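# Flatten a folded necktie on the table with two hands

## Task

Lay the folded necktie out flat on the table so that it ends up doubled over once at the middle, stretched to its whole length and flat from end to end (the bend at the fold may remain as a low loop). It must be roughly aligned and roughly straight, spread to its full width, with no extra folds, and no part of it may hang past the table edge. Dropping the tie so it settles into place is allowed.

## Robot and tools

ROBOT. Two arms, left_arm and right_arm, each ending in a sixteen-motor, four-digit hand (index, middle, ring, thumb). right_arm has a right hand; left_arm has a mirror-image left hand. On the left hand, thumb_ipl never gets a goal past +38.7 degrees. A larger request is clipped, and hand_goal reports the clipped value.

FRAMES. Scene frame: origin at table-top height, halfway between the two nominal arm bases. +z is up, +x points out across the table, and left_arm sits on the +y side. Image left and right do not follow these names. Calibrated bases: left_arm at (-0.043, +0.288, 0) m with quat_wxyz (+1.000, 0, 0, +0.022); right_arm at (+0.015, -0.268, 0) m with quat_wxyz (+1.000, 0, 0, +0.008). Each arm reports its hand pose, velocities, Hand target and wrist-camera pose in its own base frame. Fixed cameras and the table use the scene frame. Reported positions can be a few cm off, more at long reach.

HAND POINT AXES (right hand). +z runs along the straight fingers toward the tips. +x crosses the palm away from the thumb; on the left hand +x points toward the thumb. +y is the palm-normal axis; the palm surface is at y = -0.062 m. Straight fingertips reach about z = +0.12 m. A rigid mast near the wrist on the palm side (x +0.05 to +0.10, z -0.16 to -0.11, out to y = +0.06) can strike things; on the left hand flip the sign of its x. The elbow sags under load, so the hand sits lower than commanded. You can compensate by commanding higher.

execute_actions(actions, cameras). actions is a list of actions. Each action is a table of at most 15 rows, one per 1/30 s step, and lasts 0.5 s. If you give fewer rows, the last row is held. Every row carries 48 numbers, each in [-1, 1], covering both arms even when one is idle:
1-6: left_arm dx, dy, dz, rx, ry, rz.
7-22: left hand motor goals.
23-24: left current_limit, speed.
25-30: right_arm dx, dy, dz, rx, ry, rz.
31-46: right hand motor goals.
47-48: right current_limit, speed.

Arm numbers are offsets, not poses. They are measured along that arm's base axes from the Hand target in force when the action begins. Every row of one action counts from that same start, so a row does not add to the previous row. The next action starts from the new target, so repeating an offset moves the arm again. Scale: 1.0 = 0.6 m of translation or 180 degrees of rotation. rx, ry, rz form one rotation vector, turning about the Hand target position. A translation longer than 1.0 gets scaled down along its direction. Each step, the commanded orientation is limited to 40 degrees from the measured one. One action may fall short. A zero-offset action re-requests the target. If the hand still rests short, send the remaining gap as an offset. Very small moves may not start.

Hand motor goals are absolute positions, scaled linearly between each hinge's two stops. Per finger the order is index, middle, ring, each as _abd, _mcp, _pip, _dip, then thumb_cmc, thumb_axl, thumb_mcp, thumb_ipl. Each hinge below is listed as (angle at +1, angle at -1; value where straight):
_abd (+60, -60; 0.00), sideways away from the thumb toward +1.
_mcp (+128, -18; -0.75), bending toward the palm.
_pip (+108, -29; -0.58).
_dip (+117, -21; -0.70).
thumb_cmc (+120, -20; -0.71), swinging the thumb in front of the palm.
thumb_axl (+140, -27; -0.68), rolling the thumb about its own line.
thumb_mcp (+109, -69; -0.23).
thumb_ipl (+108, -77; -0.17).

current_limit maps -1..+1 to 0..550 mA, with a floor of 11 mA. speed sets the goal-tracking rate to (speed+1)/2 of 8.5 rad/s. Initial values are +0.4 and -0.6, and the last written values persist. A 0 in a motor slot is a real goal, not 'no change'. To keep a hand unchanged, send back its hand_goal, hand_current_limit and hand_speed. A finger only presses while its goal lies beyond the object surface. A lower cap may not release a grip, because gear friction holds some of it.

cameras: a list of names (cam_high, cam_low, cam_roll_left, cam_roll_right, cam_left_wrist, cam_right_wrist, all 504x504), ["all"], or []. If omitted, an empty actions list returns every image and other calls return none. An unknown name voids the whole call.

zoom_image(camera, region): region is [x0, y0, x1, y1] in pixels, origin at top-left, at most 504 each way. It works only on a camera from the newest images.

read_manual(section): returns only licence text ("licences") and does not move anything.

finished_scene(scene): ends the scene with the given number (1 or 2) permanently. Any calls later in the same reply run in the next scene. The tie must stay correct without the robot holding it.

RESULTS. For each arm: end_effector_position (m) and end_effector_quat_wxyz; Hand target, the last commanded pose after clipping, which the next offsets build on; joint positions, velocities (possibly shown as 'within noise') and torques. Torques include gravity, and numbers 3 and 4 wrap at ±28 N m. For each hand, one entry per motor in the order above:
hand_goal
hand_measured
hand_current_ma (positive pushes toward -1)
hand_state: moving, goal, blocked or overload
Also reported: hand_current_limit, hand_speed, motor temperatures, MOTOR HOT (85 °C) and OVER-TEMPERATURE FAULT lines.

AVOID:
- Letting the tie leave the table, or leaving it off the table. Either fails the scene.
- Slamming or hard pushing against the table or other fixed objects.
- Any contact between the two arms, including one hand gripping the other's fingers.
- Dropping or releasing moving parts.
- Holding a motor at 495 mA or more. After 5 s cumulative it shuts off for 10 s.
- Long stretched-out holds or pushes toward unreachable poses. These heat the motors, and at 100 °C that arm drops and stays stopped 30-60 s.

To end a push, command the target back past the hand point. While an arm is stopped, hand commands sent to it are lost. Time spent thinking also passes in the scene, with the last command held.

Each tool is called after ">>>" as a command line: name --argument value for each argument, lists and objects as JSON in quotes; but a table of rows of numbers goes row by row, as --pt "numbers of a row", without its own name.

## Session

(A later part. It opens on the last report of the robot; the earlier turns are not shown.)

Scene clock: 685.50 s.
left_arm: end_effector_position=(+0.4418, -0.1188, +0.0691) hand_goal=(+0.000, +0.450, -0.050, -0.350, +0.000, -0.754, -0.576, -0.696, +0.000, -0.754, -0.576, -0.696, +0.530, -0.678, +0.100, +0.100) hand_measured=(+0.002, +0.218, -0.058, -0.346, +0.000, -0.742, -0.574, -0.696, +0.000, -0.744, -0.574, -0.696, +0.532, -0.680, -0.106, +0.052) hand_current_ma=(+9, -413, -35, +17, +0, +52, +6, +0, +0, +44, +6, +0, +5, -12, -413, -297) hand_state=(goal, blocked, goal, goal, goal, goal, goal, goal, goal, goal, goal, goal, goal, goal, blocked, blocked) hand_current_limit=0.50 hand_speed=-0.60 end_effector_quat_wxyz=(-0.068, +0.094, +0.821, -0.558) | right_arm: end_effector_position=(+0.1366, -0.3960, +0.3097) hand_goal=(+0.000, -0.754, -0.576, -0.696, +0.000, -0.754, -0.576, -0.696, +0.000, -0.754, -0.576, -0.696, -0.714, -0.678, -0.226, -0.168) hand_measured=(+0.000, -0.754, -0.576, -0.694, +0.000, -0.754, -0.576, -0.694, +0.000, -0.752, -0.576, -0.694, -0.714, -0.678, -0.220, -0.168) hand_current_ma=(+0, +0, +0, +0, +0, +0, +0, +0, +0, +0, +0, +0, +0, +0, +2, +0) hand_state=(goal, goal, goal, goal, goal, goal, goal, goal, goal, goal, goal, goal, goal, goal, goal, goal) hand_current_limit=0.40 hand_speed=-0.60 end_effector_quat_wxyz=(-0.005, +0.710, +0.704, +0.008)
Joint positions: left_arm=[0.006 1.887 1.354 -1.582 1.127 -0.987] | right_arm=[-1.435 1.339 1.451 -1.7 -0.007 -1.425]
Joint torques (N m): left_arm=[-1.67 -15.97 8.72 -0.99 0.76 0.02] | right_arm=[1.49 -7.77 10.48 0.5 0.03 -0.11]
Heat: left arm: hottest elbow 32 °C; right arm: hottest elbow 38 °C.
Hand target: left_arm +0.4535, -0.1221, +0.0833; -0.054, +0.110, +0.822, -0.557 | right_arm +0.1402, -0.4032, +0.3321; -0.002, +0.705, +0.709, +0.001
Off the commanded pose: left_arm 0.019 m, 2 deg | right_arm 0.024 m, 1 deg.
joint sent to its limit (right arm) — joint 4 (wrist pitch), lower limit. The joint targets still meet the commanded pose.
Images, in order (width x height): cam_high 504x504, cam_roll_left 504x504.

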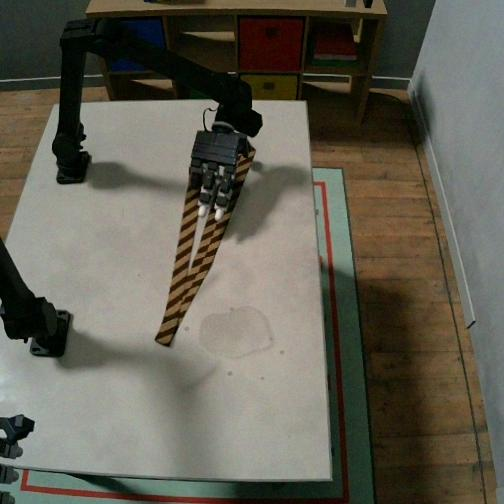

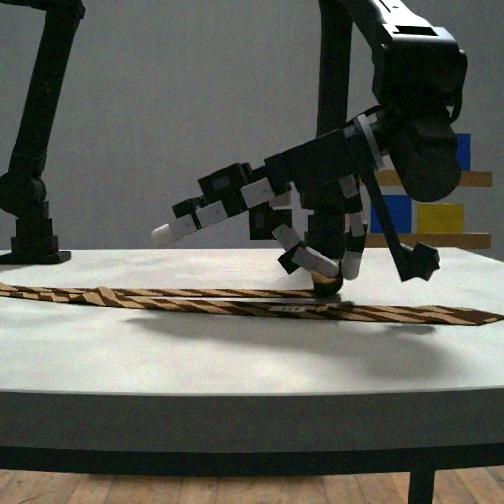

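>>> execute_actions --actions '[[[0.0,0.0,0.17,0,0,0,0,0.45,-0.05,-0.35,0,-0.754,-0.576,-0.696,0,-0.754,-0.576,-0.696,0.53,-0.678,0.1,0.1,0.5,-0.6,0,0,0,0,0,0,0,-0.754,-0.576,-0.696,0,-0.754,-0.576,-0.696,0,-0.754,-0.576,-0.696,-0.714,-0.678,-0.226,-0.168,0.4,-0.6]]]' --cameras '["cam_high","cam_roll_left"]'

>>> zoom_image --camera "cam_roll_left" --region '[260, 180, 420, 320]'

Scene clock: 686.63 s.
left_arm: end_effector_position=(+0.4527, -0.1174, +0.1775) hand_goal=(+0.000, +0.450, -0.050, -0.350, +0.000, -0.754, -0.576, -0.696, +0.000, -0.754, -0.576, -0.696, +0.530, -0.678, +0.100, +0.100) hand_measured=(+0.002, +0.218, -0.068, -0.352, +0.000, -0.740, -0.574, -0.696, +0.000, -0.742, -0.574, -0.696, +0.532, -0.680, -0.106, +0.056) hand_current_ma=(+9, -412, -72, -6, +0, +60, +6, +0, +0, +50, +6, +0, +9, -12, -413, -267) hand_state=(goal, blocked, goal, goal, goal, goal, goal, goal, goal, goal, goal, goal, goal, goal, blocked, blocked) hand_current_limit=0.50 hand_speed=-0.60 end_effector_quat_wxyz=(-0.030, +0.094, +0.831, -0.547) | right_arm: end_effector_position=(+0.1366, -0.3960, +0.3097) hand_goal=(+0.000, -0.754, -0.576, -0.696, +0.000, -0.754, -0.576, -0.696, +0.000, -0.754, -0.576, -0.696, -0.714, -0.678, -0.226, -0.168) hand_measured=(+0.000, -0.754, -0.576, -0.694, +0.000, -0.754, -0.576, -0.694, +0.000, -0.752, -0.576, -0.694, -0.714, -0.678, -0.220, -0.168) hand_current_ma=(+0, +0, +0, +0, +0, +0, +0, +0, +0, +0, +0, +0, +0, +0, +2, +0) hand_state=(goal, goal, goal, goal, goal, goal, goal, goal, goal, goal, goal, goal, goal, goal, goal, goal) hand_current_limit=0.40 hand_speed=-0.60 end_effector_quat_wxyz=(-0.005, +0.710, +0.704, +0.008)
Joint positions: left_arm=[0.006 1.731 1.47 -1.687 1.125 -1.099] | right_arm=[-1.435 1.339 1.451 -1.7 -0.007 -1.425]
Joint torques (N m): left_arm=[-1.85 -14.62 8.5 -0.54 0.84 -0.18] | right_arm=[1.49 -6.83 10.54 0.42 0.06 -0.2]
Heat: left arm: hottest elbow 32 °C; right arm: hottest elbow 38 °C.
Hand target: left_arm +0.4534, -0.1220, +0.1852; -0.055, +0.110, +0.822, -0.557 | right_arm +0.1402, -0.4032, +0.3321; -0.002, +0.705, +0.709, +0.001
Off the commanded pose: left_arm 0.009 m, 4 deg | right_arm 0.024 m, 1 deg.
joint sent to its limit (left arm) — joint 4 (wrist pitch), lower limit. The joint targets are off in orientation, not in position.
joint sent to its limit (right arm) — joint 4 (wrist pitch), lower limit. The joint targets still meet the commanded pose.
Images, in order (width x height): cam_high 504x504, cam_roll_left 504x504.

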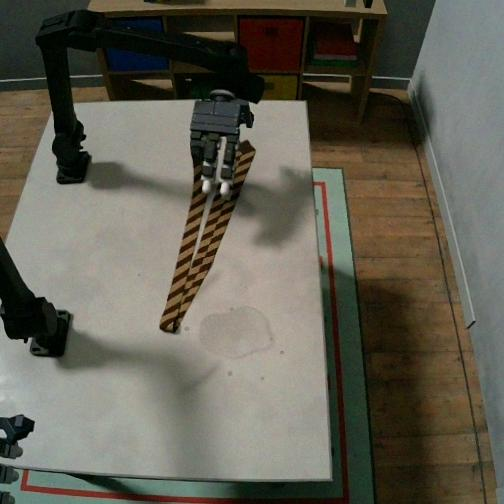

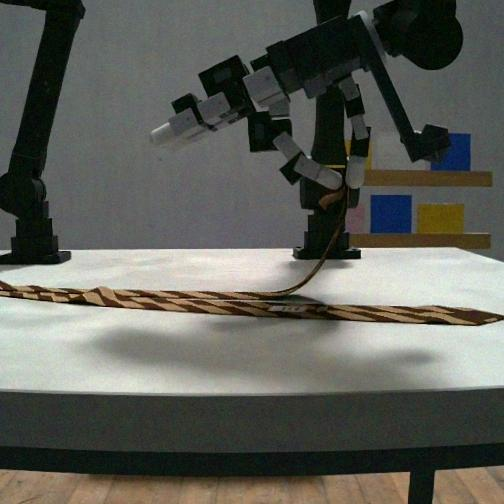

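Scaled by 3.150 from the camera's 504x504 image, which has a finer 720x720 frame.

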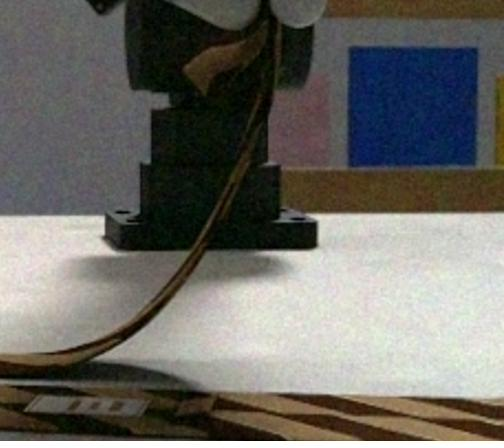

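>>> execute_actions --actions '[[[0.128,0.12,-0.025,0,0,0,0,0.45,-0.05,-0.35,0,-0.754,-0.576,-0.696,0,-0.754,-0.576,-0.696,0.53,-0.678,0.1,0.1,0.5,-0.6,0,0,0,0,0,0,0,-0.754,-0.576,-0.696,0,-0.754,-0.576,-0.696,0,-0.754,-0.576,-0.696,-0.714,-0.678,-0.226,-0.168,0.4,-0.6]],[[0.117,0.18,-0.067,0,0,0,0,0.45,-0.05,-0.35,0,-0.754,-0.576,-0.696,0,-0.754,-0.576,-0.696,0.53,-0.678,0.1,0.1,0.5,-0.6,0,0,0,0,0,0,0,-0.754,-0.576,-0.696,0,-0.754,-0.576,-0.696,0,-0.754,-0.576,-0.696,-0.714,-0.678,-0.226,-0.168,0.4,-0.6]]]' --cameras '["cam_high","cam_roll_left","cam_roll_right"]'

>>> zoom_image --camera "cam_high" --region '[140, 90, 300, 250]'

Scene clock: 689.60 s.
left_arm: end_effector_position=(+0.5836, +0.0574, +0.1036) hand_goal=(+0.000, +0.450, -0.050, -0.350, +0.000, -0.754, -0.576, -0.696, +0.000, -0.754, -0.576, -0.696, +0.530, -0.678, +0.100, +0.100) hand_measured=(-0.002, +0.218, -0.070, -0.354, -0.002, -0.744, -0.574, -0.696, -0.002, -0.746, -0.574, -0.696, +0.532, -0.680, -0.106, +0.058) hand_current_ma=(-3, -412, -83, -12, -6, +42, +5, +0, -7, +36, +5, +0, +8, -12, -412, -257) hand_state=(goal, blocked, goal, goal, goal, goal, goal, goal, goal, goal, goal, goal, goal, goal, blocked, blocked) hand_current_limit=0.50 hand_speed=-0.60 end_effector_quat_wxyz=(+0.039, +0.025, +0.867, -0.496) | right_arm: end_effector_position=(+0.1366, -0.3960, +0.3097) hand_goal=(+0.000, -0.754, -0.576, -0.696, +0.000, -0.754, -0.576, -0.696, +0.000, -0.754, -0.576, -0.696, -0.714, -0.678, -0.226, -0.168) hand_measured=(+0.000, -0.754, -0.576, -0.694, +0.000, -0.754, -0.576, -0.694, +0.000, -0.752, -0.576, -0.694, -0.714, -0.678, -0.220, -0.168) hand_current_ma=(+0, +0, +0, +0, +0, +0, +0, +0, +0, +0, +0, +0, +0, +0, +2, +0) hand_state=(goal, goal, goal, goal, goal, goal, goal, goal, goal, goal, goal, goal, goal, goal, goal, goal) hand_current_limit=0.40 hand_speed=-0.60 end_effector_quat_wxyz=(-0.005, +0.710, +0.704, +0.008)
Joint positions: left_arm=[0.271 2.09 1.853 -1.692 1.001 -1.044] | right_arm=[-1.435 1.339 1.451 -1.7 -0.007 -1.425]
Joint torques (N m): left_arm=[-1.79 -21.01 10.88 -0.43 0.85 0.05] | right_arm=[1.55 -7.71 10.58 0.39 0.05 -0.19]
Heat: left arm: hottest elbow 32 °C; right arm: hottest elbow 38 °C.
Hand target: left_arm +0.6004, +0.0579, +0.1301; -0.054, +0.110, +0.822, -0.557 | right_arm +0.1402, -0.4032, +0.3321; -0.002, +0.705, +0.709, +0.001
Off the commanded pose: left_arm 0.031 m, 17 deg | right_arm 0.024 m, 1 deg.
joint sent to its limit (left arm) — joint 4 (wrist pitch), lower limit. The joint targets are off in orientation, not in position.
joint sent to its limit (right arm) — joint 4 (wrist pitch), lower limit. The joint targets still meet the commanded pose.
Images, in order (width x height): cam_high 504x504, cam_roll_left 504x504, cam_roll_right 504x504.

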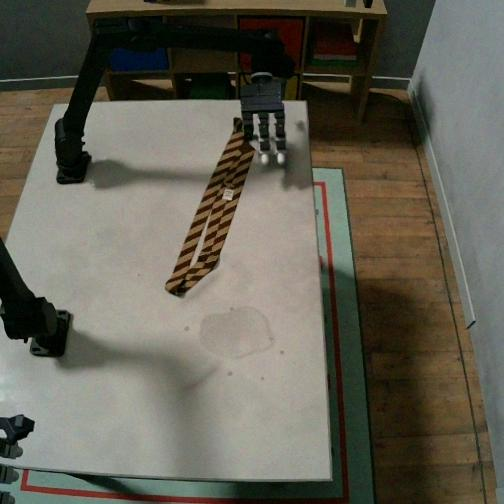

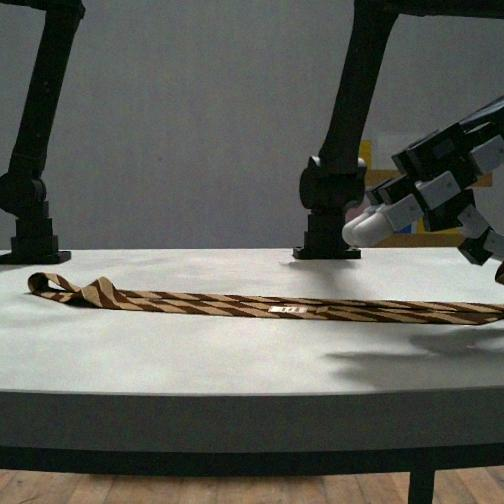

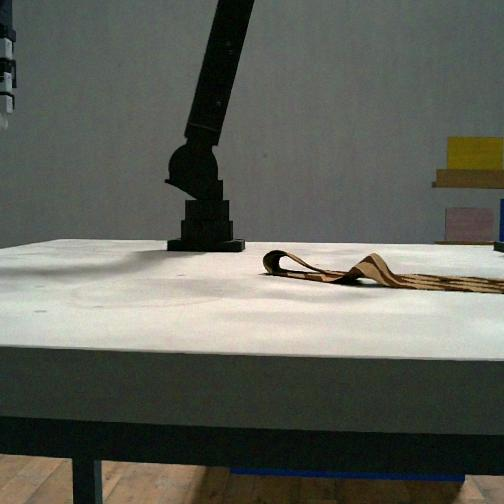

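Scaled by 3.150 from the camera's 504x504 image, which has a finer 720x720 frame.

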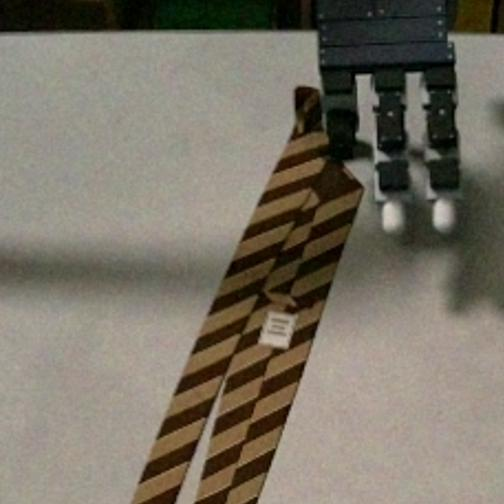

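>>> execute_actions --actions '[[[0.0,0.0,-0.058,0,0,0,0,0.45,-0.05,-0.35,0,-0.754,-0.576,-0.696,0,-0.754,-0.576,-0.696,0.53,-0.678,0.1,0.1,0.5,-0.6,0,0,0,0,0,0,0,-0.754,-0.576,-0.696,0,-0.754,-0.576,-0.696,0,-0.754,-0.576,-0.696,-0.714,-0.678,-0.226,-0.168,0.4,-0.6]],[[-0.02,-0.05,-0.058,0,0,0,0,0.45,-0.05,-0.35,0,-0.754,-0.576,-0.696,0,-0.754,-0.576,-0.696,0.53,-0.678,0.1,0.1,0.5,-0.6,0,0,0,0,0,0,0,-0.754,-0.576,-0.696,0,-0.754,-0.576,-0.696,0,-0.754,-0.576,-0.696,-0.714,-0.678,-0.226,-0.168,0.4,-0.6]]]' --cameras '["cam_high","cam_roll_left"]'

>>> zoom_image --camera "cam_high" --region '[180, 90, 290, 200]'

>>> zoom_image --camera "cam_high" --region '[140, 180, 270, 310]'

Scene clock: 691.53 s.
left_arm: end_effector_position=(+0.5858, +0.0309, +0.0582) hand_goal=(+0.000, +0.450, -0.050, -0.350, +0.000, -0.754, -0.576, -0.696, +0.000, -0.754, -0.576, -0.696, +0.530, -0.678, +0.100, +0.100) hand_measured=(-0.002, +0.218, -0.070, -0.354, -0.002, -0.744, -0.574, -0.696, -0.002, -0.746, -0.574, -0.696, +0.532, -0.680, -0.106, +0.060) hand_current_ma=(-3, -413, -86, -16, -6, +42, +5, +0, -7, +37, +5, +0, +9, -12, -412, -245) hand_state=(goal, blocked, blocked, goal, goal, goal, goal, goal, goal, goal, goal, goal, goal, goal, blocked, blocked) hand_current_limit=0.50 hand_speed=-0.60 end_effector_quat_wxyz=(+0.018, +0.062, +0.858, -0.509) | right_arm: end_effector_position=(+0.1366, -0.3960, +0.3097) hand_goal=(+0.000, -0.754, -0.576, -0.696, +0.000, -0.754, -0.576, -0.696, +0.000, -0.754, -0.576, -0.696, -0.714, -0.678, -0.226, -0.168) hand_measured=(+0.000, -0.754, -0.576, -0.694, +0.000, -0.754, -0.576, -0.694, +0.000, -0.752, -0.576, -0.694, -0.714, -0.678, -0.220, -0.168) hand_current_ma=(+0, +0, +0, +0, +0, +0, +0, +0, +0, +0, +0, +0, +0, +0, +2, +0) hand_state=(goal, goal, goal, goal, goal, goal, goal, goal, goal, goal, goal, goal, goal, goal, goal, goal) hand_current_limit=0.40 hand_speed=-0.60 end_effector_quat_wxyz=(-0.005, +0.710, +0.704, +0.008)
Joint positions: left_arm=[0.23 2.163 1.837 -1.692 1.008 -0.948] | right_arm=[-1.435 1.339 1.451 -1.7 -0.007 -1.425]
Joint torques (N m): left_arm=[-1.61 -19.66 7.27 -0.55 0.78 0.11] | right_arm=[0.91 -7.94 10.62 0.43 0.04 -0.15]
Heat: left arm: hottest elbow 32 °C; right arm: hottest elbow 38 °C.
Hand target: left_arm +0.5885, +0.0279, +0.0605; -0.054, +0.110, +0.822, -0.557 | right_arm +0.1402, -0.4032, +0.3321; -0.002, +0.705, +0.709, +0.001
Off the commanded pose: left_arm 0.005 m, 12 deg | right_arm 0.024 m, 1 deg.
joint sent to its limit (left arm) — joint 4 (wrist pitch), lower limit. The joint targets are off in orientation, not in position.
joint sent to its limit (right arm) — joint 4 (wrist pitch), lower limit. The joint targets still meet the commanded pose.
Images, in order (width x height): cam_high 504x504, cam_roll_left 504x504.

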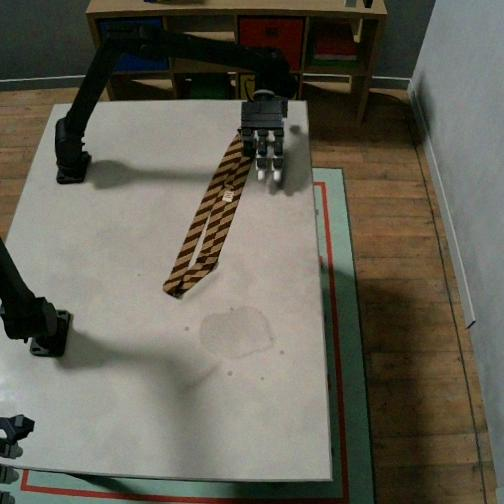

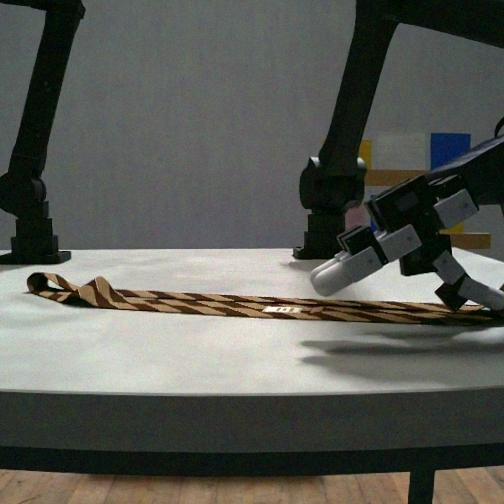

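Scaled by 4.582 from the camera's 504x504 image, which has a finer 720x720 frame.

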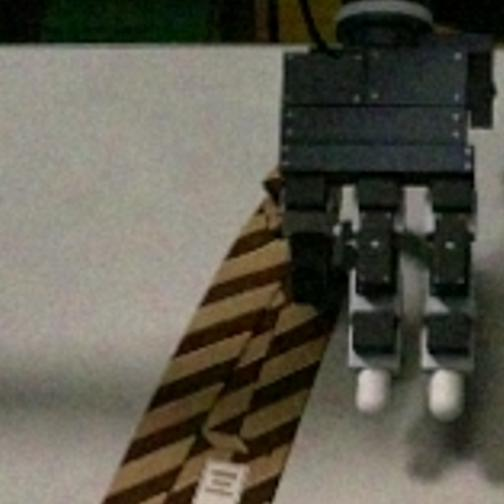

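Scaled by 3.877 from the camera's 504x504 image, which has a finer 720x720 frame.

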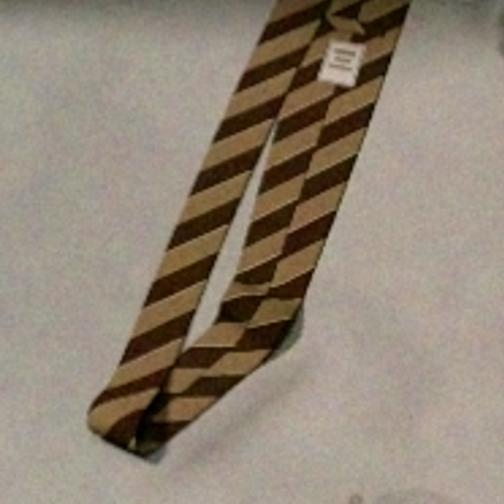

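>>> execute_actions --actions '[[[0,0,0,0,0,0,0,0.45,-0.05,-0.35,0,-0.754,-0.576,-0.696,0,-0.754,-0.576,-0.696,0.53,-0.678,0.1,0.1,0.5,-0.6,0.167,0.133,0,0.093,0.0995,-0.1337,0,-0.754,-0.576,-0.696,0,-0.754,-0.576,-0.696,0,-0.754,-0.576,-0.696,-0.714,-0.678,-0.226,-0.168,0.4,-0.6]],[[0,0,0,0,0,0,0,0.45,-0.05,-0.35,0,-0.754,-0.576,-0.696,0,-0.754,-0.576,-0.696,0.53,-0.678,0.1,0.1,0.5,-0.6,0.167,0.217,0,0.093,0.0995,-0.1337,0,-0.754,-0.576,-0.696,0,-0.754,-0.576,-0.696,0,-0.754,-0.576,-0.696,-0.714,-0.678,-0.226,-0.168,0.4,-0.6]],[[0,0,0,0,0,0,0,0.45,-0.05,-0.35,0,-0.754,-0.576,-0.696,0,-0.754,-0.576,-0.696,0.53,-0.678,0.1,0.1,0.5,-0.6,0.05,0.2,0,0.093,0.0995,-0.1337,0,-0.137,0.226,-0.261,0,-0.754,-0.576,-0.696,0,-0.754,-0.576,-0.696,0.53,-0.678,-0.2,-0.1,0.4,-0.6]]]' --cameras '["cam_high","cam_low","cam_roll_right"]'

Scene clock: 697.30 s.
left_arm: end_effector_position=(+0.5858, +0.0309, +0.0582) hand_goal=(+0.000, +0.450, -0.050, -0.350, +0.000, -0.754, -0.576, -0.696, +0.000, -0.754, -0.576, -0.696, +0.530, -0.678, +0.100, +0.100) hand_measured=(-0.002, +0.218, -0.070, -0.354, -0.002, -0.744, -0.574, -0.696, -0.002, -0.746, -0.574, -0.696, +0.532, -0.680, -0.106, +0.060) hand_current_ma=(-3, -413, -86, -16, -6, +42, +5, +0, -7, +37, +5, +0, +9, -12, -413, -244) hand_state=(goal, blocked, blocked, goal, goal, goal, goal, goal, goal, goal, goal, goal, goal, goal, blocked, blocked) hand_current_limit=0.50 hand_speed=-0.60 end_effector_quat_wxyz=(+0.018, +0.062, +0.858, -0.509) | right_arm: end_effector_position=(+0.3632, -0.0706, +0.3127) hand_goal=(+0.000, -0.138, +0.226, -0.262, +0.000, -0.754, -0.576, -0.696, +0.000, -0.754, -0.576, -0.696, +0.530, -0.678, -0.200, -0.100) hand_measured=(-0.004, -0.140, +0.220, -0.266, -0.004, -0.748, -0.576, -0.694, -0.004, -0.746, -0.576, -0.694, +0.524, -0.678, -0.198, -0.100) hand_current_ma=(+0, +0, -1, -1, +0, +2, +0, +0, +0, +2, +0, +0, -1, +0, +1, +0) hand_state=(goal, goal, goal, goal, goal, goal, goal, goal, goal, goal, goal, goal, goal, goal, goal, goal) hand_current_limit=0.40 hand_speed=-0.60 end_effector_quat_wxyz=(-0.421, +0.890, -0.050, +0.165)
Joint positions: left_arm=[0.23 2.163 1.837 -1.692 1.008 -0.948] | right_arm=[-0.432 1.273 1.398 -1.698 -0.939 1.249]
Joint torques (N m): left_arm=[-1.44 -19.66 7.32 -0.57 0.77 0.1] | right_arm=[1.49 -5.42 10.93 0.38 -0.75 -0.08]
Heat: left arm: hottest elbow 32 °C; right arm: hottest elbow 38 °C.
Hand target: left_arm +0.5884, +0.0279, +0.0605; -0.054, +0.110, +0.822, -0.557 | right_arm +0.3705, -0.0732, +0.3321; -0.541, +0.839, +0.060, -0.008
Off the commanded pose: left_arm 0.005 m, 12 deg | right_arm 0.021 m, 28 deg; orientation clipped at the end of an earlier action of this call.
joint sent to its limit (left arm) — joint 4 (wrist pitch), lower limit. The joint targets are off in orientation, not in position.
joint sent to its limit (right arm) — joint 4 (wrist pitch), lower limit. The joint targets are off in orientation, not in position.
Images, in order (width x height): cam_high 504x504, cam_low 504x504, cam_roll_right 504x504.

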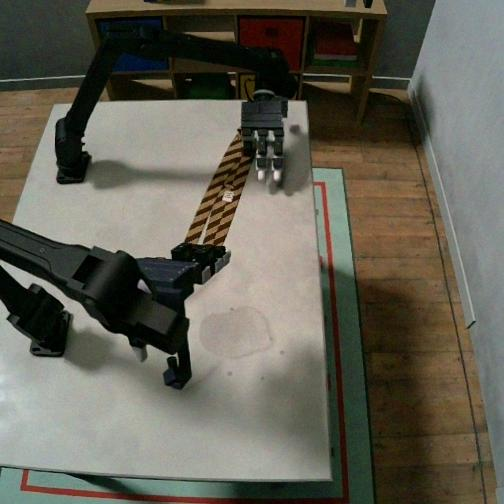

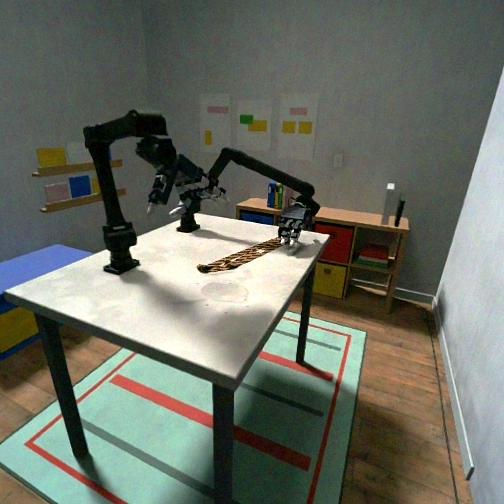

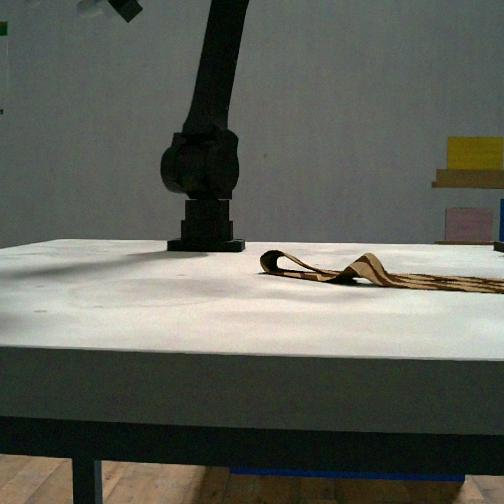

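>>> execute_actions --actions '[[[0,0,0,0,0,0,0,0.45,-0.05,-0.35,0,-0.754,-0.576,-0.696,0,-0.754,-0.576,-0.696,0.53,-0.678,0.1,0.1,0.5,-0.6,-0.017,0.25,-0.1,0,0,0,0,-0.137,0.226,-0.261,0,-0.754,-0.576,-0.696,0,-0.754,-0.576,-0.696,0.53,-0.678,-0.2,-0.1,0.4,-0.6]],[[0,0,0,0,0,0,0,0.45,-0.05,-0.35,0,-0.754,-0.576,-0.696,0,-0.754,-0.576,-0.696,0.53,-0.678,0.1,0.1,0.5,-0.6,-0.017,0.25,-0.2,0,0,0,0,-0.137,0.226,-0.261,0,-0.754,-0.576,-0.696,0,-0.754,-0.576,-0.696,0.53,-0.678,-0.2,-0.1,0.4,-0.6]]]' --cameras '["cam_high","cam_roll_left","cam_roll_right","cam_right_wrist"]'

Scene clock: 699.90 s.
left_arm: end_effector_position=(+0.5858, +0.0309, +0.0582) hand_goal=(+0.000, +0.450, -0.050, -0.350, +0.000, -0.754, -0.576, -0.696, +0.000, -0.754, -0.576, -0.696, +0.530, -0.678, +0.100, +0.100) hand_measured=(-0.002, +0.218, -0.070, -0.354, -0.002, -0.744, -0.574, -0.696, -0.002, -0.746, -0.574, -0.696, +0.532, -0.680, -0.106, +0.060) hand_current_ma=(-3, -413, -86, -16, -6, +42, +5, +0, -7, +37, +5, +0, +9, -12, -413, -244) hand_state=(goal, blocked, blocked, goal, goal, goal, goal, goal, goal, goal, goal, goal, goal, goal, blocked, blocked) hand_current_limit=0.50 hand_speed=-0.60 end_effector_quat_wxyz=(+0.018, +0.062, +0.858, -0.509) | right_arm: end_effector_position=(+0.3538, +0.2285, +0.1606) hand_goal=(+0.000, -0.138, +0.226, -0.262, +0.000, -0.754, -0.576, -0.696, +0.000, -0.754, -0.576, -0.696, +0.530, -0.678, -0.200, -0.100) hand_measured=(+0.000, -0.136, +0.226, -0.266, +0.000, -0.744, -0.574, -0.694, +0.000, -0.744, -0.574, -0.694, +0.530, -0.678, -0.198, -0.100) hand_current_ma=(+0, +0, +0, +0, +0, +3, +0, +0, +0, +4, +0, +0, +0, +0, +0, +0) hand_state=(goal, goal, goal, goal, goal, goal, goal, goal, goal, goal, goal, goal, goal, goal, goal, goal) hand_current_limit=0.40 hand_speed=-0.60 end_effector_quat_wxyz=(-0.544, +0.836, +0.074, -0.007)
Joint positions: left_arm=[0.23 2.163 1.837 -1.692 1.008 -0.948] | right_arm=[0.275 1.372 1.009 -0.839 -1.117 1.903]
Joint torques (N m): left_arm=[-1.44 -19.66 7.31 -0.54 0.76 0.1] | right_arm=[1.44 -6.95 5.9 1.78 -0.8 0.07]
Heat: left arm: hottest elbow 32 °C; right arm: hottest elbow 38 °C.
Hand target: left_arm +0.5884, +0.0279, +0.0605; -0.054, +0.110, +0.822, -0.557 | right_arm +0.3500, +0.2269, +0.1521; -0.541, +0.839, +0.060, -0.008
Off the commanded pose: left_arm 0.005 m, 12 deg | right_arm 0.009 m, 2 deg.
joint sent to its limit (left arm) — joint 4 (wrist pitch), lower limit. The joint targets are off in orientation, not in position.
Images, in order (width x height): cam_high 504x504, cam_roll_left 504x504, cam_roll_right 504x504, cam_right_wrist 504x504.

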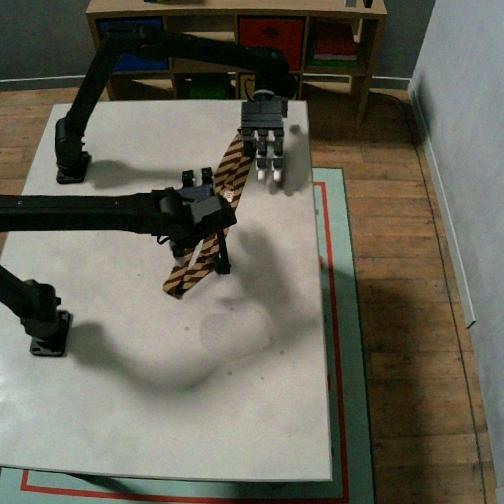

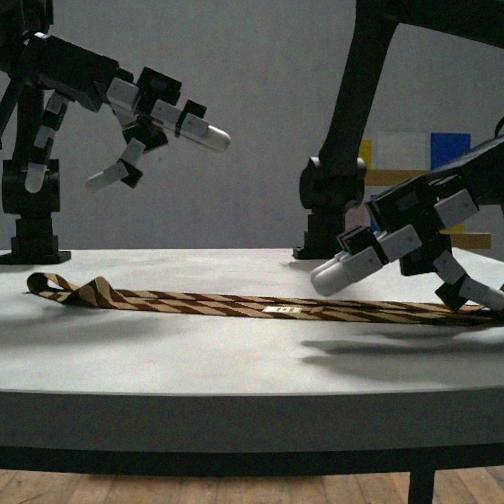

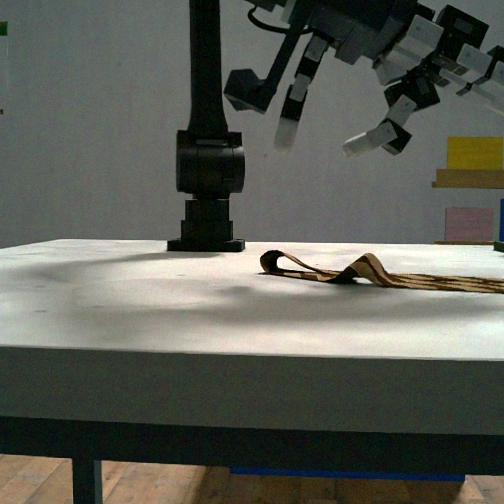

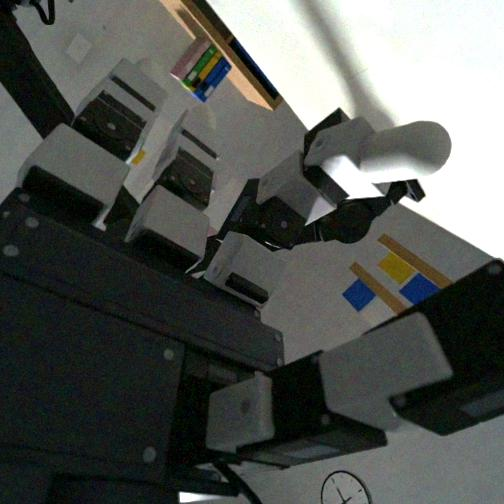

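>>> execute_actions --actions '[[[0,0,0,0,0,0,0,0.45,-0.05,-0.35,0,-0.754,-0.576,-0.696,0,-0.754,-0.576,-0.696,0.53,-0.678,0.1,0.1,0.5,-0.6,-0.03,0.0,-0.13,0,0,0,0,-0.137,0.226,-0.261,0,-0.754,-0.576,-0.696,0,-0.754,-0.576,-0.696,0.53,-0.678,-0.2,-0.1,0.4,-0.6]]]' --cameras '["cam_high","cam_roll_right","cam_right_wrist"]'

>>> zoom_image --camera "cam_right_wrist" --region '[304, 0, 504, 200]'

>>> zoom_image --camera "cam_roll_right" --region '[230, 180, 450, 310]'

>>> zoom_image --camera "cam_high" --region '[130, 160, 270, 300]'

Scene clock: 701.40 s.
left_arm: end_effector_position=(+0.5858, +0.0309, +0.0582) hand_goal=(+0.000, +0.450, -0.050, -0.350, +0.000, -0.754, -0.576, -0.696, +0.000, -0.754, -0.576, -0.696, +0.530, -0.678, +0.100, +0.100) hand_measured=(-0.002, +0.218, -0.070, -0.354, -0.002, -0.744, -0.574, -0.696, -0.002, -0.746, -0.574, -0.696, +0.532, -0.680, -0.106, +0.060) hand_current_ma=(-3, -413, -86, -16, -6, +42, +5, +0, -7, +37, +5, +0, +9, -12, -413, -244) hand_state=(goal, blocked, blocked, goal, goal, goal, goal, goal, goal, goal, goal, goal, goal, goal, blocked, blocked) hand_current_limit=0.50 hand_speed=-0.60 end_effector_quat_wxyz=(+0.018, +0.062, +0.858, -0.509) | right_arm: end_effector_position=(+0.3310, +0.2230, +0.0704) hand_goal=(+0.000, -0.138, +0.226, -0.262, +0.000, -0.754, -0.576, -0.696, +0.000, -0.754, -0.576, -0.696, +0.530, -0.678, -0.200, -0.100) hand_measured=(+0.000, -0.136, +0.226, -0.264, +0.000, -0.744, -0.574, -0.694, +0.000, -0.744, -0.574, -0.694, +0.530, -0.678, -0.198, -0.100) hand_current_ma=(+0, +0, +0, +0, +0, +4, +0, +0, +0, +4, +0, +0, +0, +0, +0, +0) hand_state=(goal, goal, goal, goal, goal, goal, goal, goal, goal, goal, goal, goal, goal, goal, goal, goal) hand_current_limit=0.40 hand_speed=-0.60 end_effector_quat_wxyz=(-0.539, +0.840, +0.056, -0.012)
Joint positions: left_arm=[0.23 2.163 1.837 -1.692 1.008 -0.948] | right_arm=[0.281 1.436 0.805 -0.546 -1.1 1.962]
Joint torques (N m): left_arm=[-1.49 -19.6 7.3 -0.55 0.76 0.1] | right_arm=[1.85 -7.94 6.5 1.68 -0.85 0.09]
Heat: left arm: hottest elbow 32 °C; right arm: hottest elbow 38 °C.
Hand target: left_arm +0.5884, +0.0279, +0.0605; -0.054, +0.110, +0.822, -0.557 | right_arm +0.3320, +0.2269, +0.0742; -0.541, +0.839, +0.060, -0.008
Off the commanded pose: left_arm 0.005 m, 12 deg | right_arm 0.005 m, 1 deg.
joint sent to its limit (left arm) — joint 4 (wrist pitch), lower limit. The joint targets are off in orientation, not in position.
Images, in order (width x height): cam_high 504x504, cam_roll_right 504x504, cam_right_wrist 504x504.

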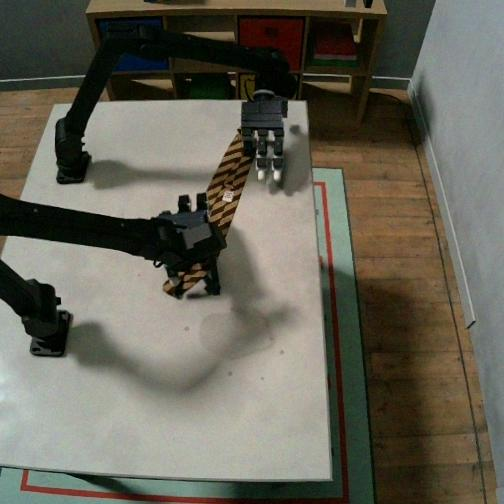

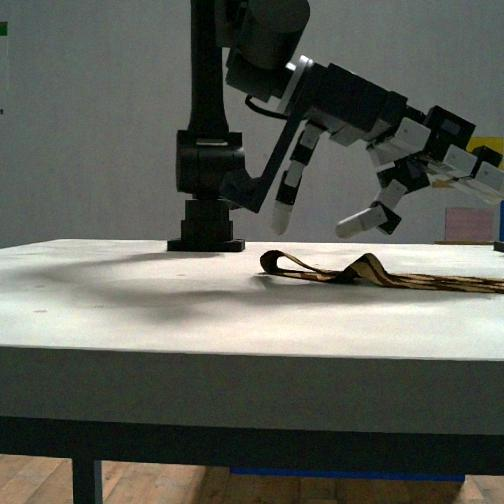

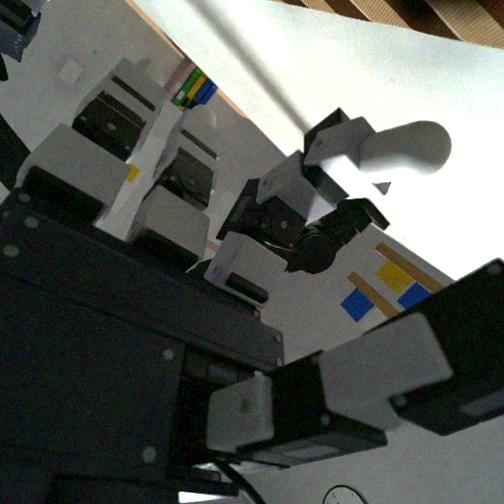

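Scaled by 2.520 from the camera's 504x504 image, which has a finer 720x720 frame.

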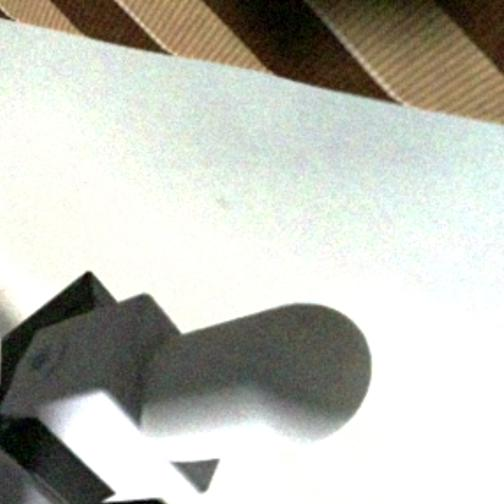

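Scaled by 2.291 from the camera's 504x504 image, which has a finer 720x720 frame.

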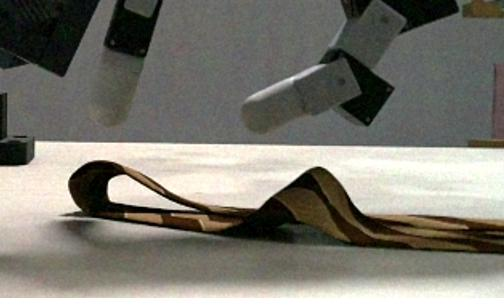

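Scaled by 3.600 from the camera's 504x504 image, which has a finer 720x720 frame.

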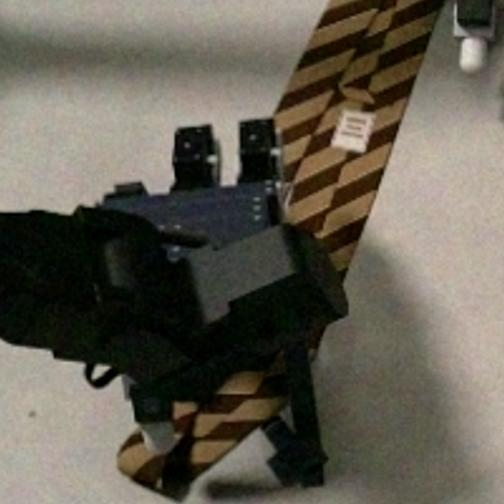

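>>> execute_actions --actions '[[[0,0,0,0,0,0,0,0.45,-0.05,-0.35,0,-0.754,-0.576,-0.696,0,-0.754,-0.576,-0.696,0.53,-0.678,0.1,0.1,0.5,-0.6,0.033,0.0,-0.015,0,0,0,0,-0.137,0.226,-0.261,0,-0.754,-0.576,-0.696,0,-0.754,-0.576,-0.696,0.53,-0.678,-0.2,-0.1,0.4,-0.6]]]' --cameras '["cam_high","cam_roll_right","cam_right_wrist"]'

>>> zoom_image --camera "cam_right_wrist" --region '[304, 0, 504, 200]'

>>> zoom_image --camera "cam_roll_right" --region '[230, 180, 450, 310]'

Scene clock: 702.83 s.
left_arm: end_effector_position=(+0.5858, +0.0309, +0.0582) hand_goal=(+0.000, +0.450, -0.050, -0.350, +0.000, -0.754, -0.576, -0.696, +0.000, -0.754, -0.576, -0.696, +0.530, -0.678, +0.100, +0.100) hand_measured=(-0.002, +0.218, -0.070, -0.354, -0.002, -0.744, -0.574, -0.696, -0.002, -0.746, -0.574, -0.696, +0.532, -0.680, -0.106, +0.060) hand_current_ma=(-3, -413, -86, -16, -6, +42, +5, +0, -7, +37, +5, +0, +9, -12, -413, -244) hand_state=(goal, blocked, blocked, goal, goal, goal, goal, goal, goal, goal, goal, goal, goal, goal, blocked, blocked) hand_current_limit=0.50 hand_speed=-0.60 end_effector_quat_wxyz=(+0.018, +0.062, +0.858, -0.509) | right_arm: end_effector_position=(+0.3291, +0.2232, +0.0547) hand_goal=(+0.000, -0.138, +0.226, -0.262, +0.000, -0.754, -0.576, -0.696, +0.000, -0.754, -0.576, -0.696, +0.530, -0.678, -0.200, -0.100) hand_measured=(+0.000, -0.136, +0.226, -0.264, +0.000, -0.744, -0.574, -0.694, +0.000, -0.744, -0.574, -0.694, +0.530, -0.678, -0.198, -0.100) hand_current_ma=(+0, +0, +0, +0, +0, +4, +0, +0, +0, +4, +0, +0, +0, +0, +0, +0) hand_state=(goal, goal, goal, goal, goal, goal, goal, goal, goal, goal, goal, goal, goal, goal, goal, goal) hand_current_limit=0.40 hand_speed=-0.60 end_effector_quat_wxyz=(-0.537, +0.842, +0.047, -0.030)
Joint positions: left_arm=[0.23 2.163 1.837 -1.692 1.008 -0.948] | right_arm=[0.281 1.484 0.808 -0.546 -1.106 1.955]
Joint torques (N m): left_arm=[-1.61 -19.66 7.34 -0.57 0.76 0.1] | right_arm=[1.26 -7 8.91 1.28 -0.77 -0.07]
Heat: left arm: hottest elbow 32 °C; right arm: hottest elbow 38 °C.
Hand target: left_arm +0.5884, +0.0279, +0.0605; -0.054, +0.110, +0.822, -0.557 | right_arm +0.3519, +0.2269, +0.0652; -0.541, +0.839, +0.060, -0.008
Off the commanded pose: left_arm 0.005 m, 12 deg | right_arm 0.025 m, 3 deg.
joint sent to its limit (left arm) — joint 4 (wrist pitch), lower limit. The joint targets are off in orientation, not in position.
Images, in order (width x height): cam_high 504x504, cam_roll_right 504x504, cam_right_wrist 504x504.

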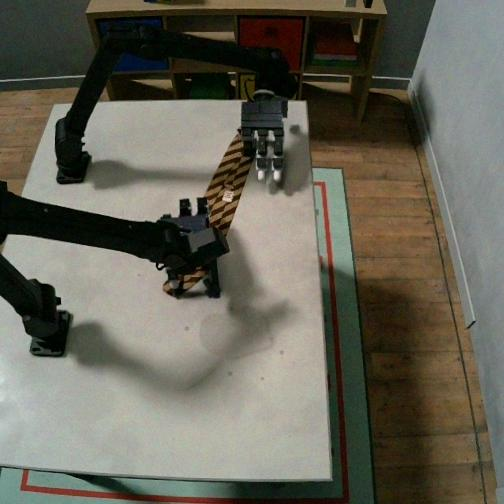

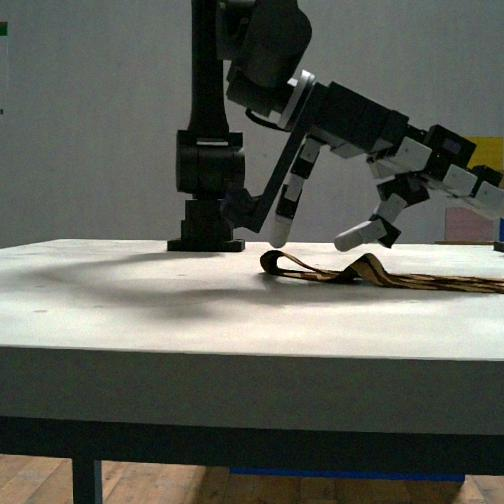

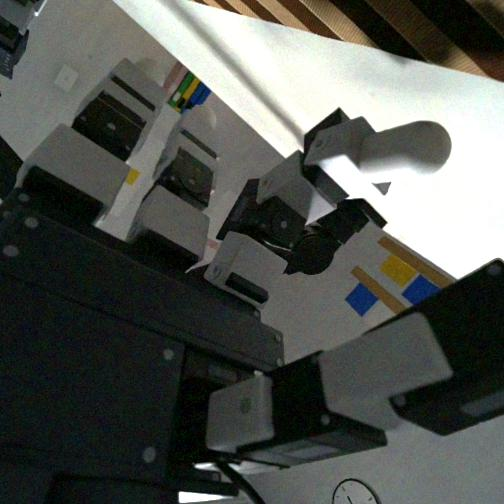

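Scaled by 2.520 from the camera's 504x504 image, which has a finer 720x720 frame.

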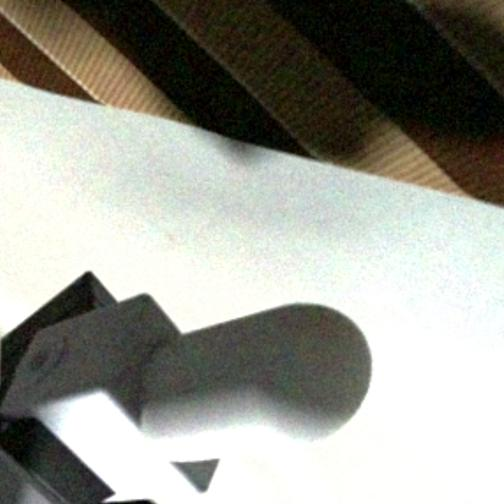

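Scaled by 2.291 from the camera's 504x504 image, which has a finer 720x720 frame.

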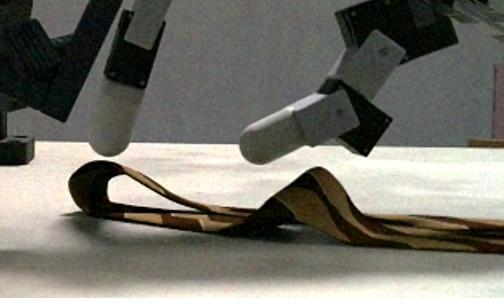

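>>> execute_actions --actions '[[[0,0,0,0,0,0,0,0.45,-0.05,-0.35,0,-0.754,-0.576,-0.696,0,-0.754,-0.576,-0.696,0.53,-0.678,0.1,0.1,0.5,-0.6,0.03,0.0,0,0,0,0,0,-0.137,0.226,-0.261,0,-0.754,-0.576,-0.696,0,-0.754,-0.576,-0.696,0.53,-0.678,-0.2,-0.1,0.4,-0.6]]]' --cameras '["cam_high","cam_roll_right","cam_right_wrist"]'

>>> zoom_image --camera "cam_right_wrist" --region '[304, 0, 504, 200]'

>>> zoom_image --camera "cam_roll_right" --region '[230, 180, 450, 310]'

>>> zoom_image --camera "cam_high" --region '[130, 180, 250, 300]'

Scene clock: 704.00 s.
left_arm: end_effector_position=(+0.5858, +0.0309, +0.0582) hand_goal=(+0.000, +0.450, -0.050, -0.350, +0.000, -0.754, -0.576, -0.696, +0.000, -0.754, -0.576, -0.696, +0.530, -0.678, +0.100, +0.100) hand_measured=(-0.002, +0.218, -0.070, -0.354, -0.002, -0.744, -0.574, -0.696, -0.002, -0.746, -0.574, -0.696, +0.532, -0.680, -0.106, +0.060) hand_current_ma=(-3, -413, -86, -16, -6, +42, +5, +0, -7, +37, +5, +0, +9, -12, -413, -244) hand_state=(goal, blocked, blocked, goal, goal, goal, goal, goal, goal, goal, goal, goal, goal, goal, blocked, blocked) hand_current_limit=0.50 hand_speed=-0.60 end_effector_quat_wxyz=(+0.018, +0.062, +0.858, -0.509) | right_arm: end_effector_position=(+0.3524, +0.2248, +0.0583) hand_goal=(+0.000, -0.138, +0.226, -0.262, +0.000, -0.754, -0.576, -0.696, +0.000, -0.754, -0.576, -0.696, +0.530, -0.678, -0.200, -0.100) hand_measured=(+0.000, -0.136, +0.226, -0.264, +0.000, -0.744, -0.574, -0.694, +0.000, -0.744, -0.574, -0.694, +0.530, -0.678, -0.198, -0.100) hand_current_ma=(+0, +0, +0, +0, +0, +4, +0, +0, +0, +4, +0, +0, +0, +0, +0, +0) hand_state=(goal, goal, goal, goal, goal, goal, goal, goal, goal, goal, goal, goal, goal, goal, goal, goal) hand_current_limit=0.40 hand_speed=-0.60 end_effector_quat_wxyz=(-0.539, +0.840, +0.054, -0.018)
Joint positions: left_arm=[0.23 2.163 1.837 -1.692 1.008 -0.948] | right_arm=[0.269 1.521 0.861 -0.556 -1.109 1.933]
Joint torques (N m): left_arm=[-1.55 -19.66 7.3 -0.57 0.76 0.11] | right_arm=[0.91 -7.36 9.18 0.7 -0.86 -0.14]
Heat: left arm: hottest elbow 32 °C; right arm: hottest elbow 38 °C.
Hand target: left_arm +0.5884, +0.0279, +0.0605; -0.054, +0.110, +0.822, -0.557 | right_arm +0.3699, +0.2269, +0.0652; -0.541, +0.839, +0.060, -0.008
Off the commanded pose: left_arm 0.005 m, 12 deg | right_arm 0.019 m, 1 deg.
joint sent to its limit (left arm) — joint 4 (wrist pitch), lower limit. The joint targets are off in orientation, not in position.
Images, in order (width x height): cam_high 504x504, cam_roll_right 504x504, cam_right_wrist 504x504.

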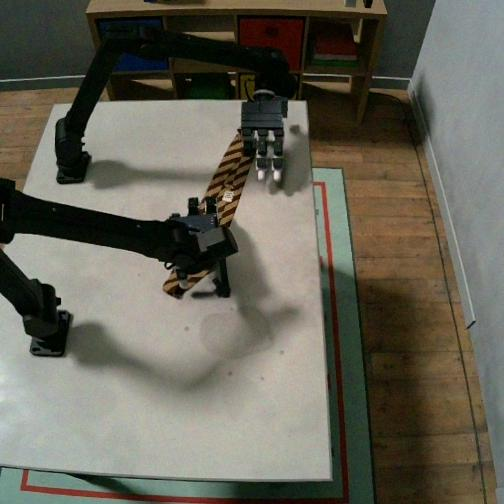

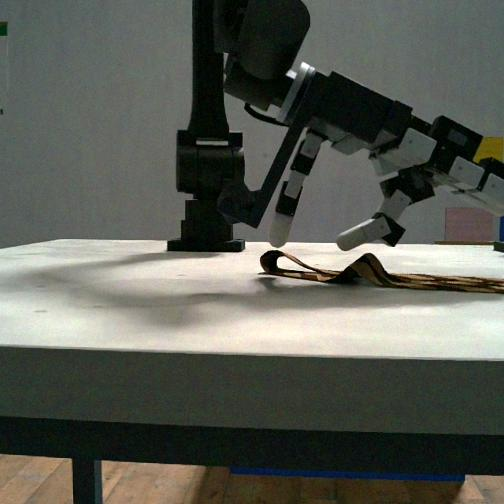

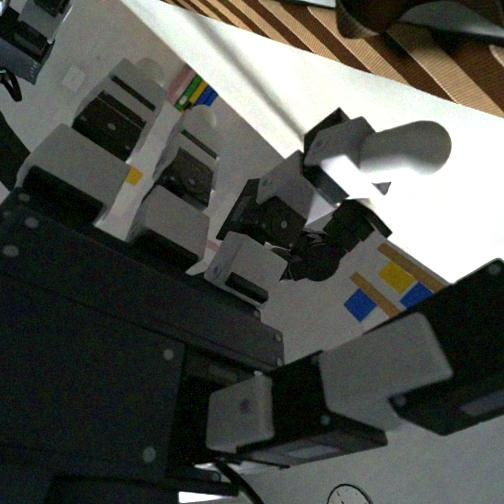

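Scaled by 2.520 from the camera's 504x504 image, which has a finer 720x720 frame.

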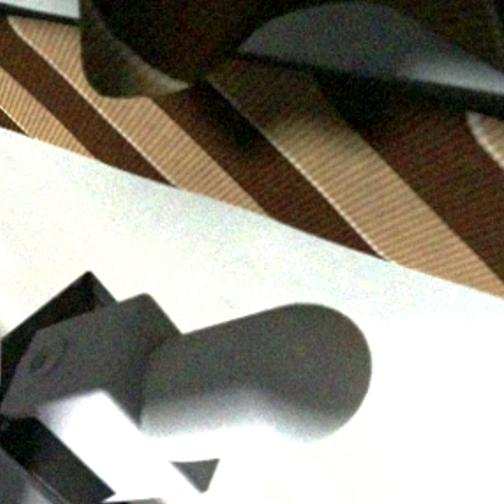

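Scaled by 2.291 from the camera's 504x504 image, which has a finer 720x720 frame.

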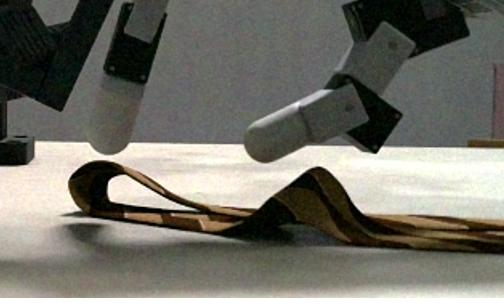

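Scaled by 4.200 from the camera's 504x504 image, which has a finer 720x720 frame.

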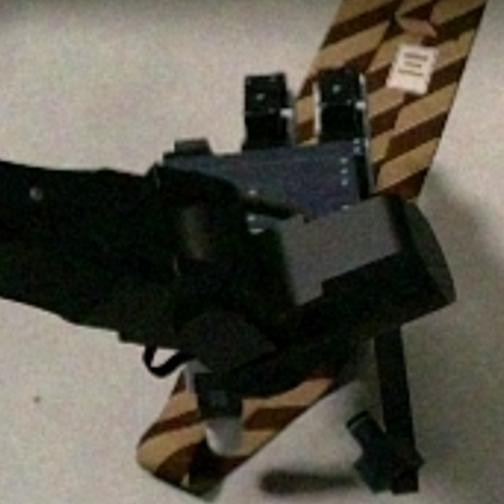

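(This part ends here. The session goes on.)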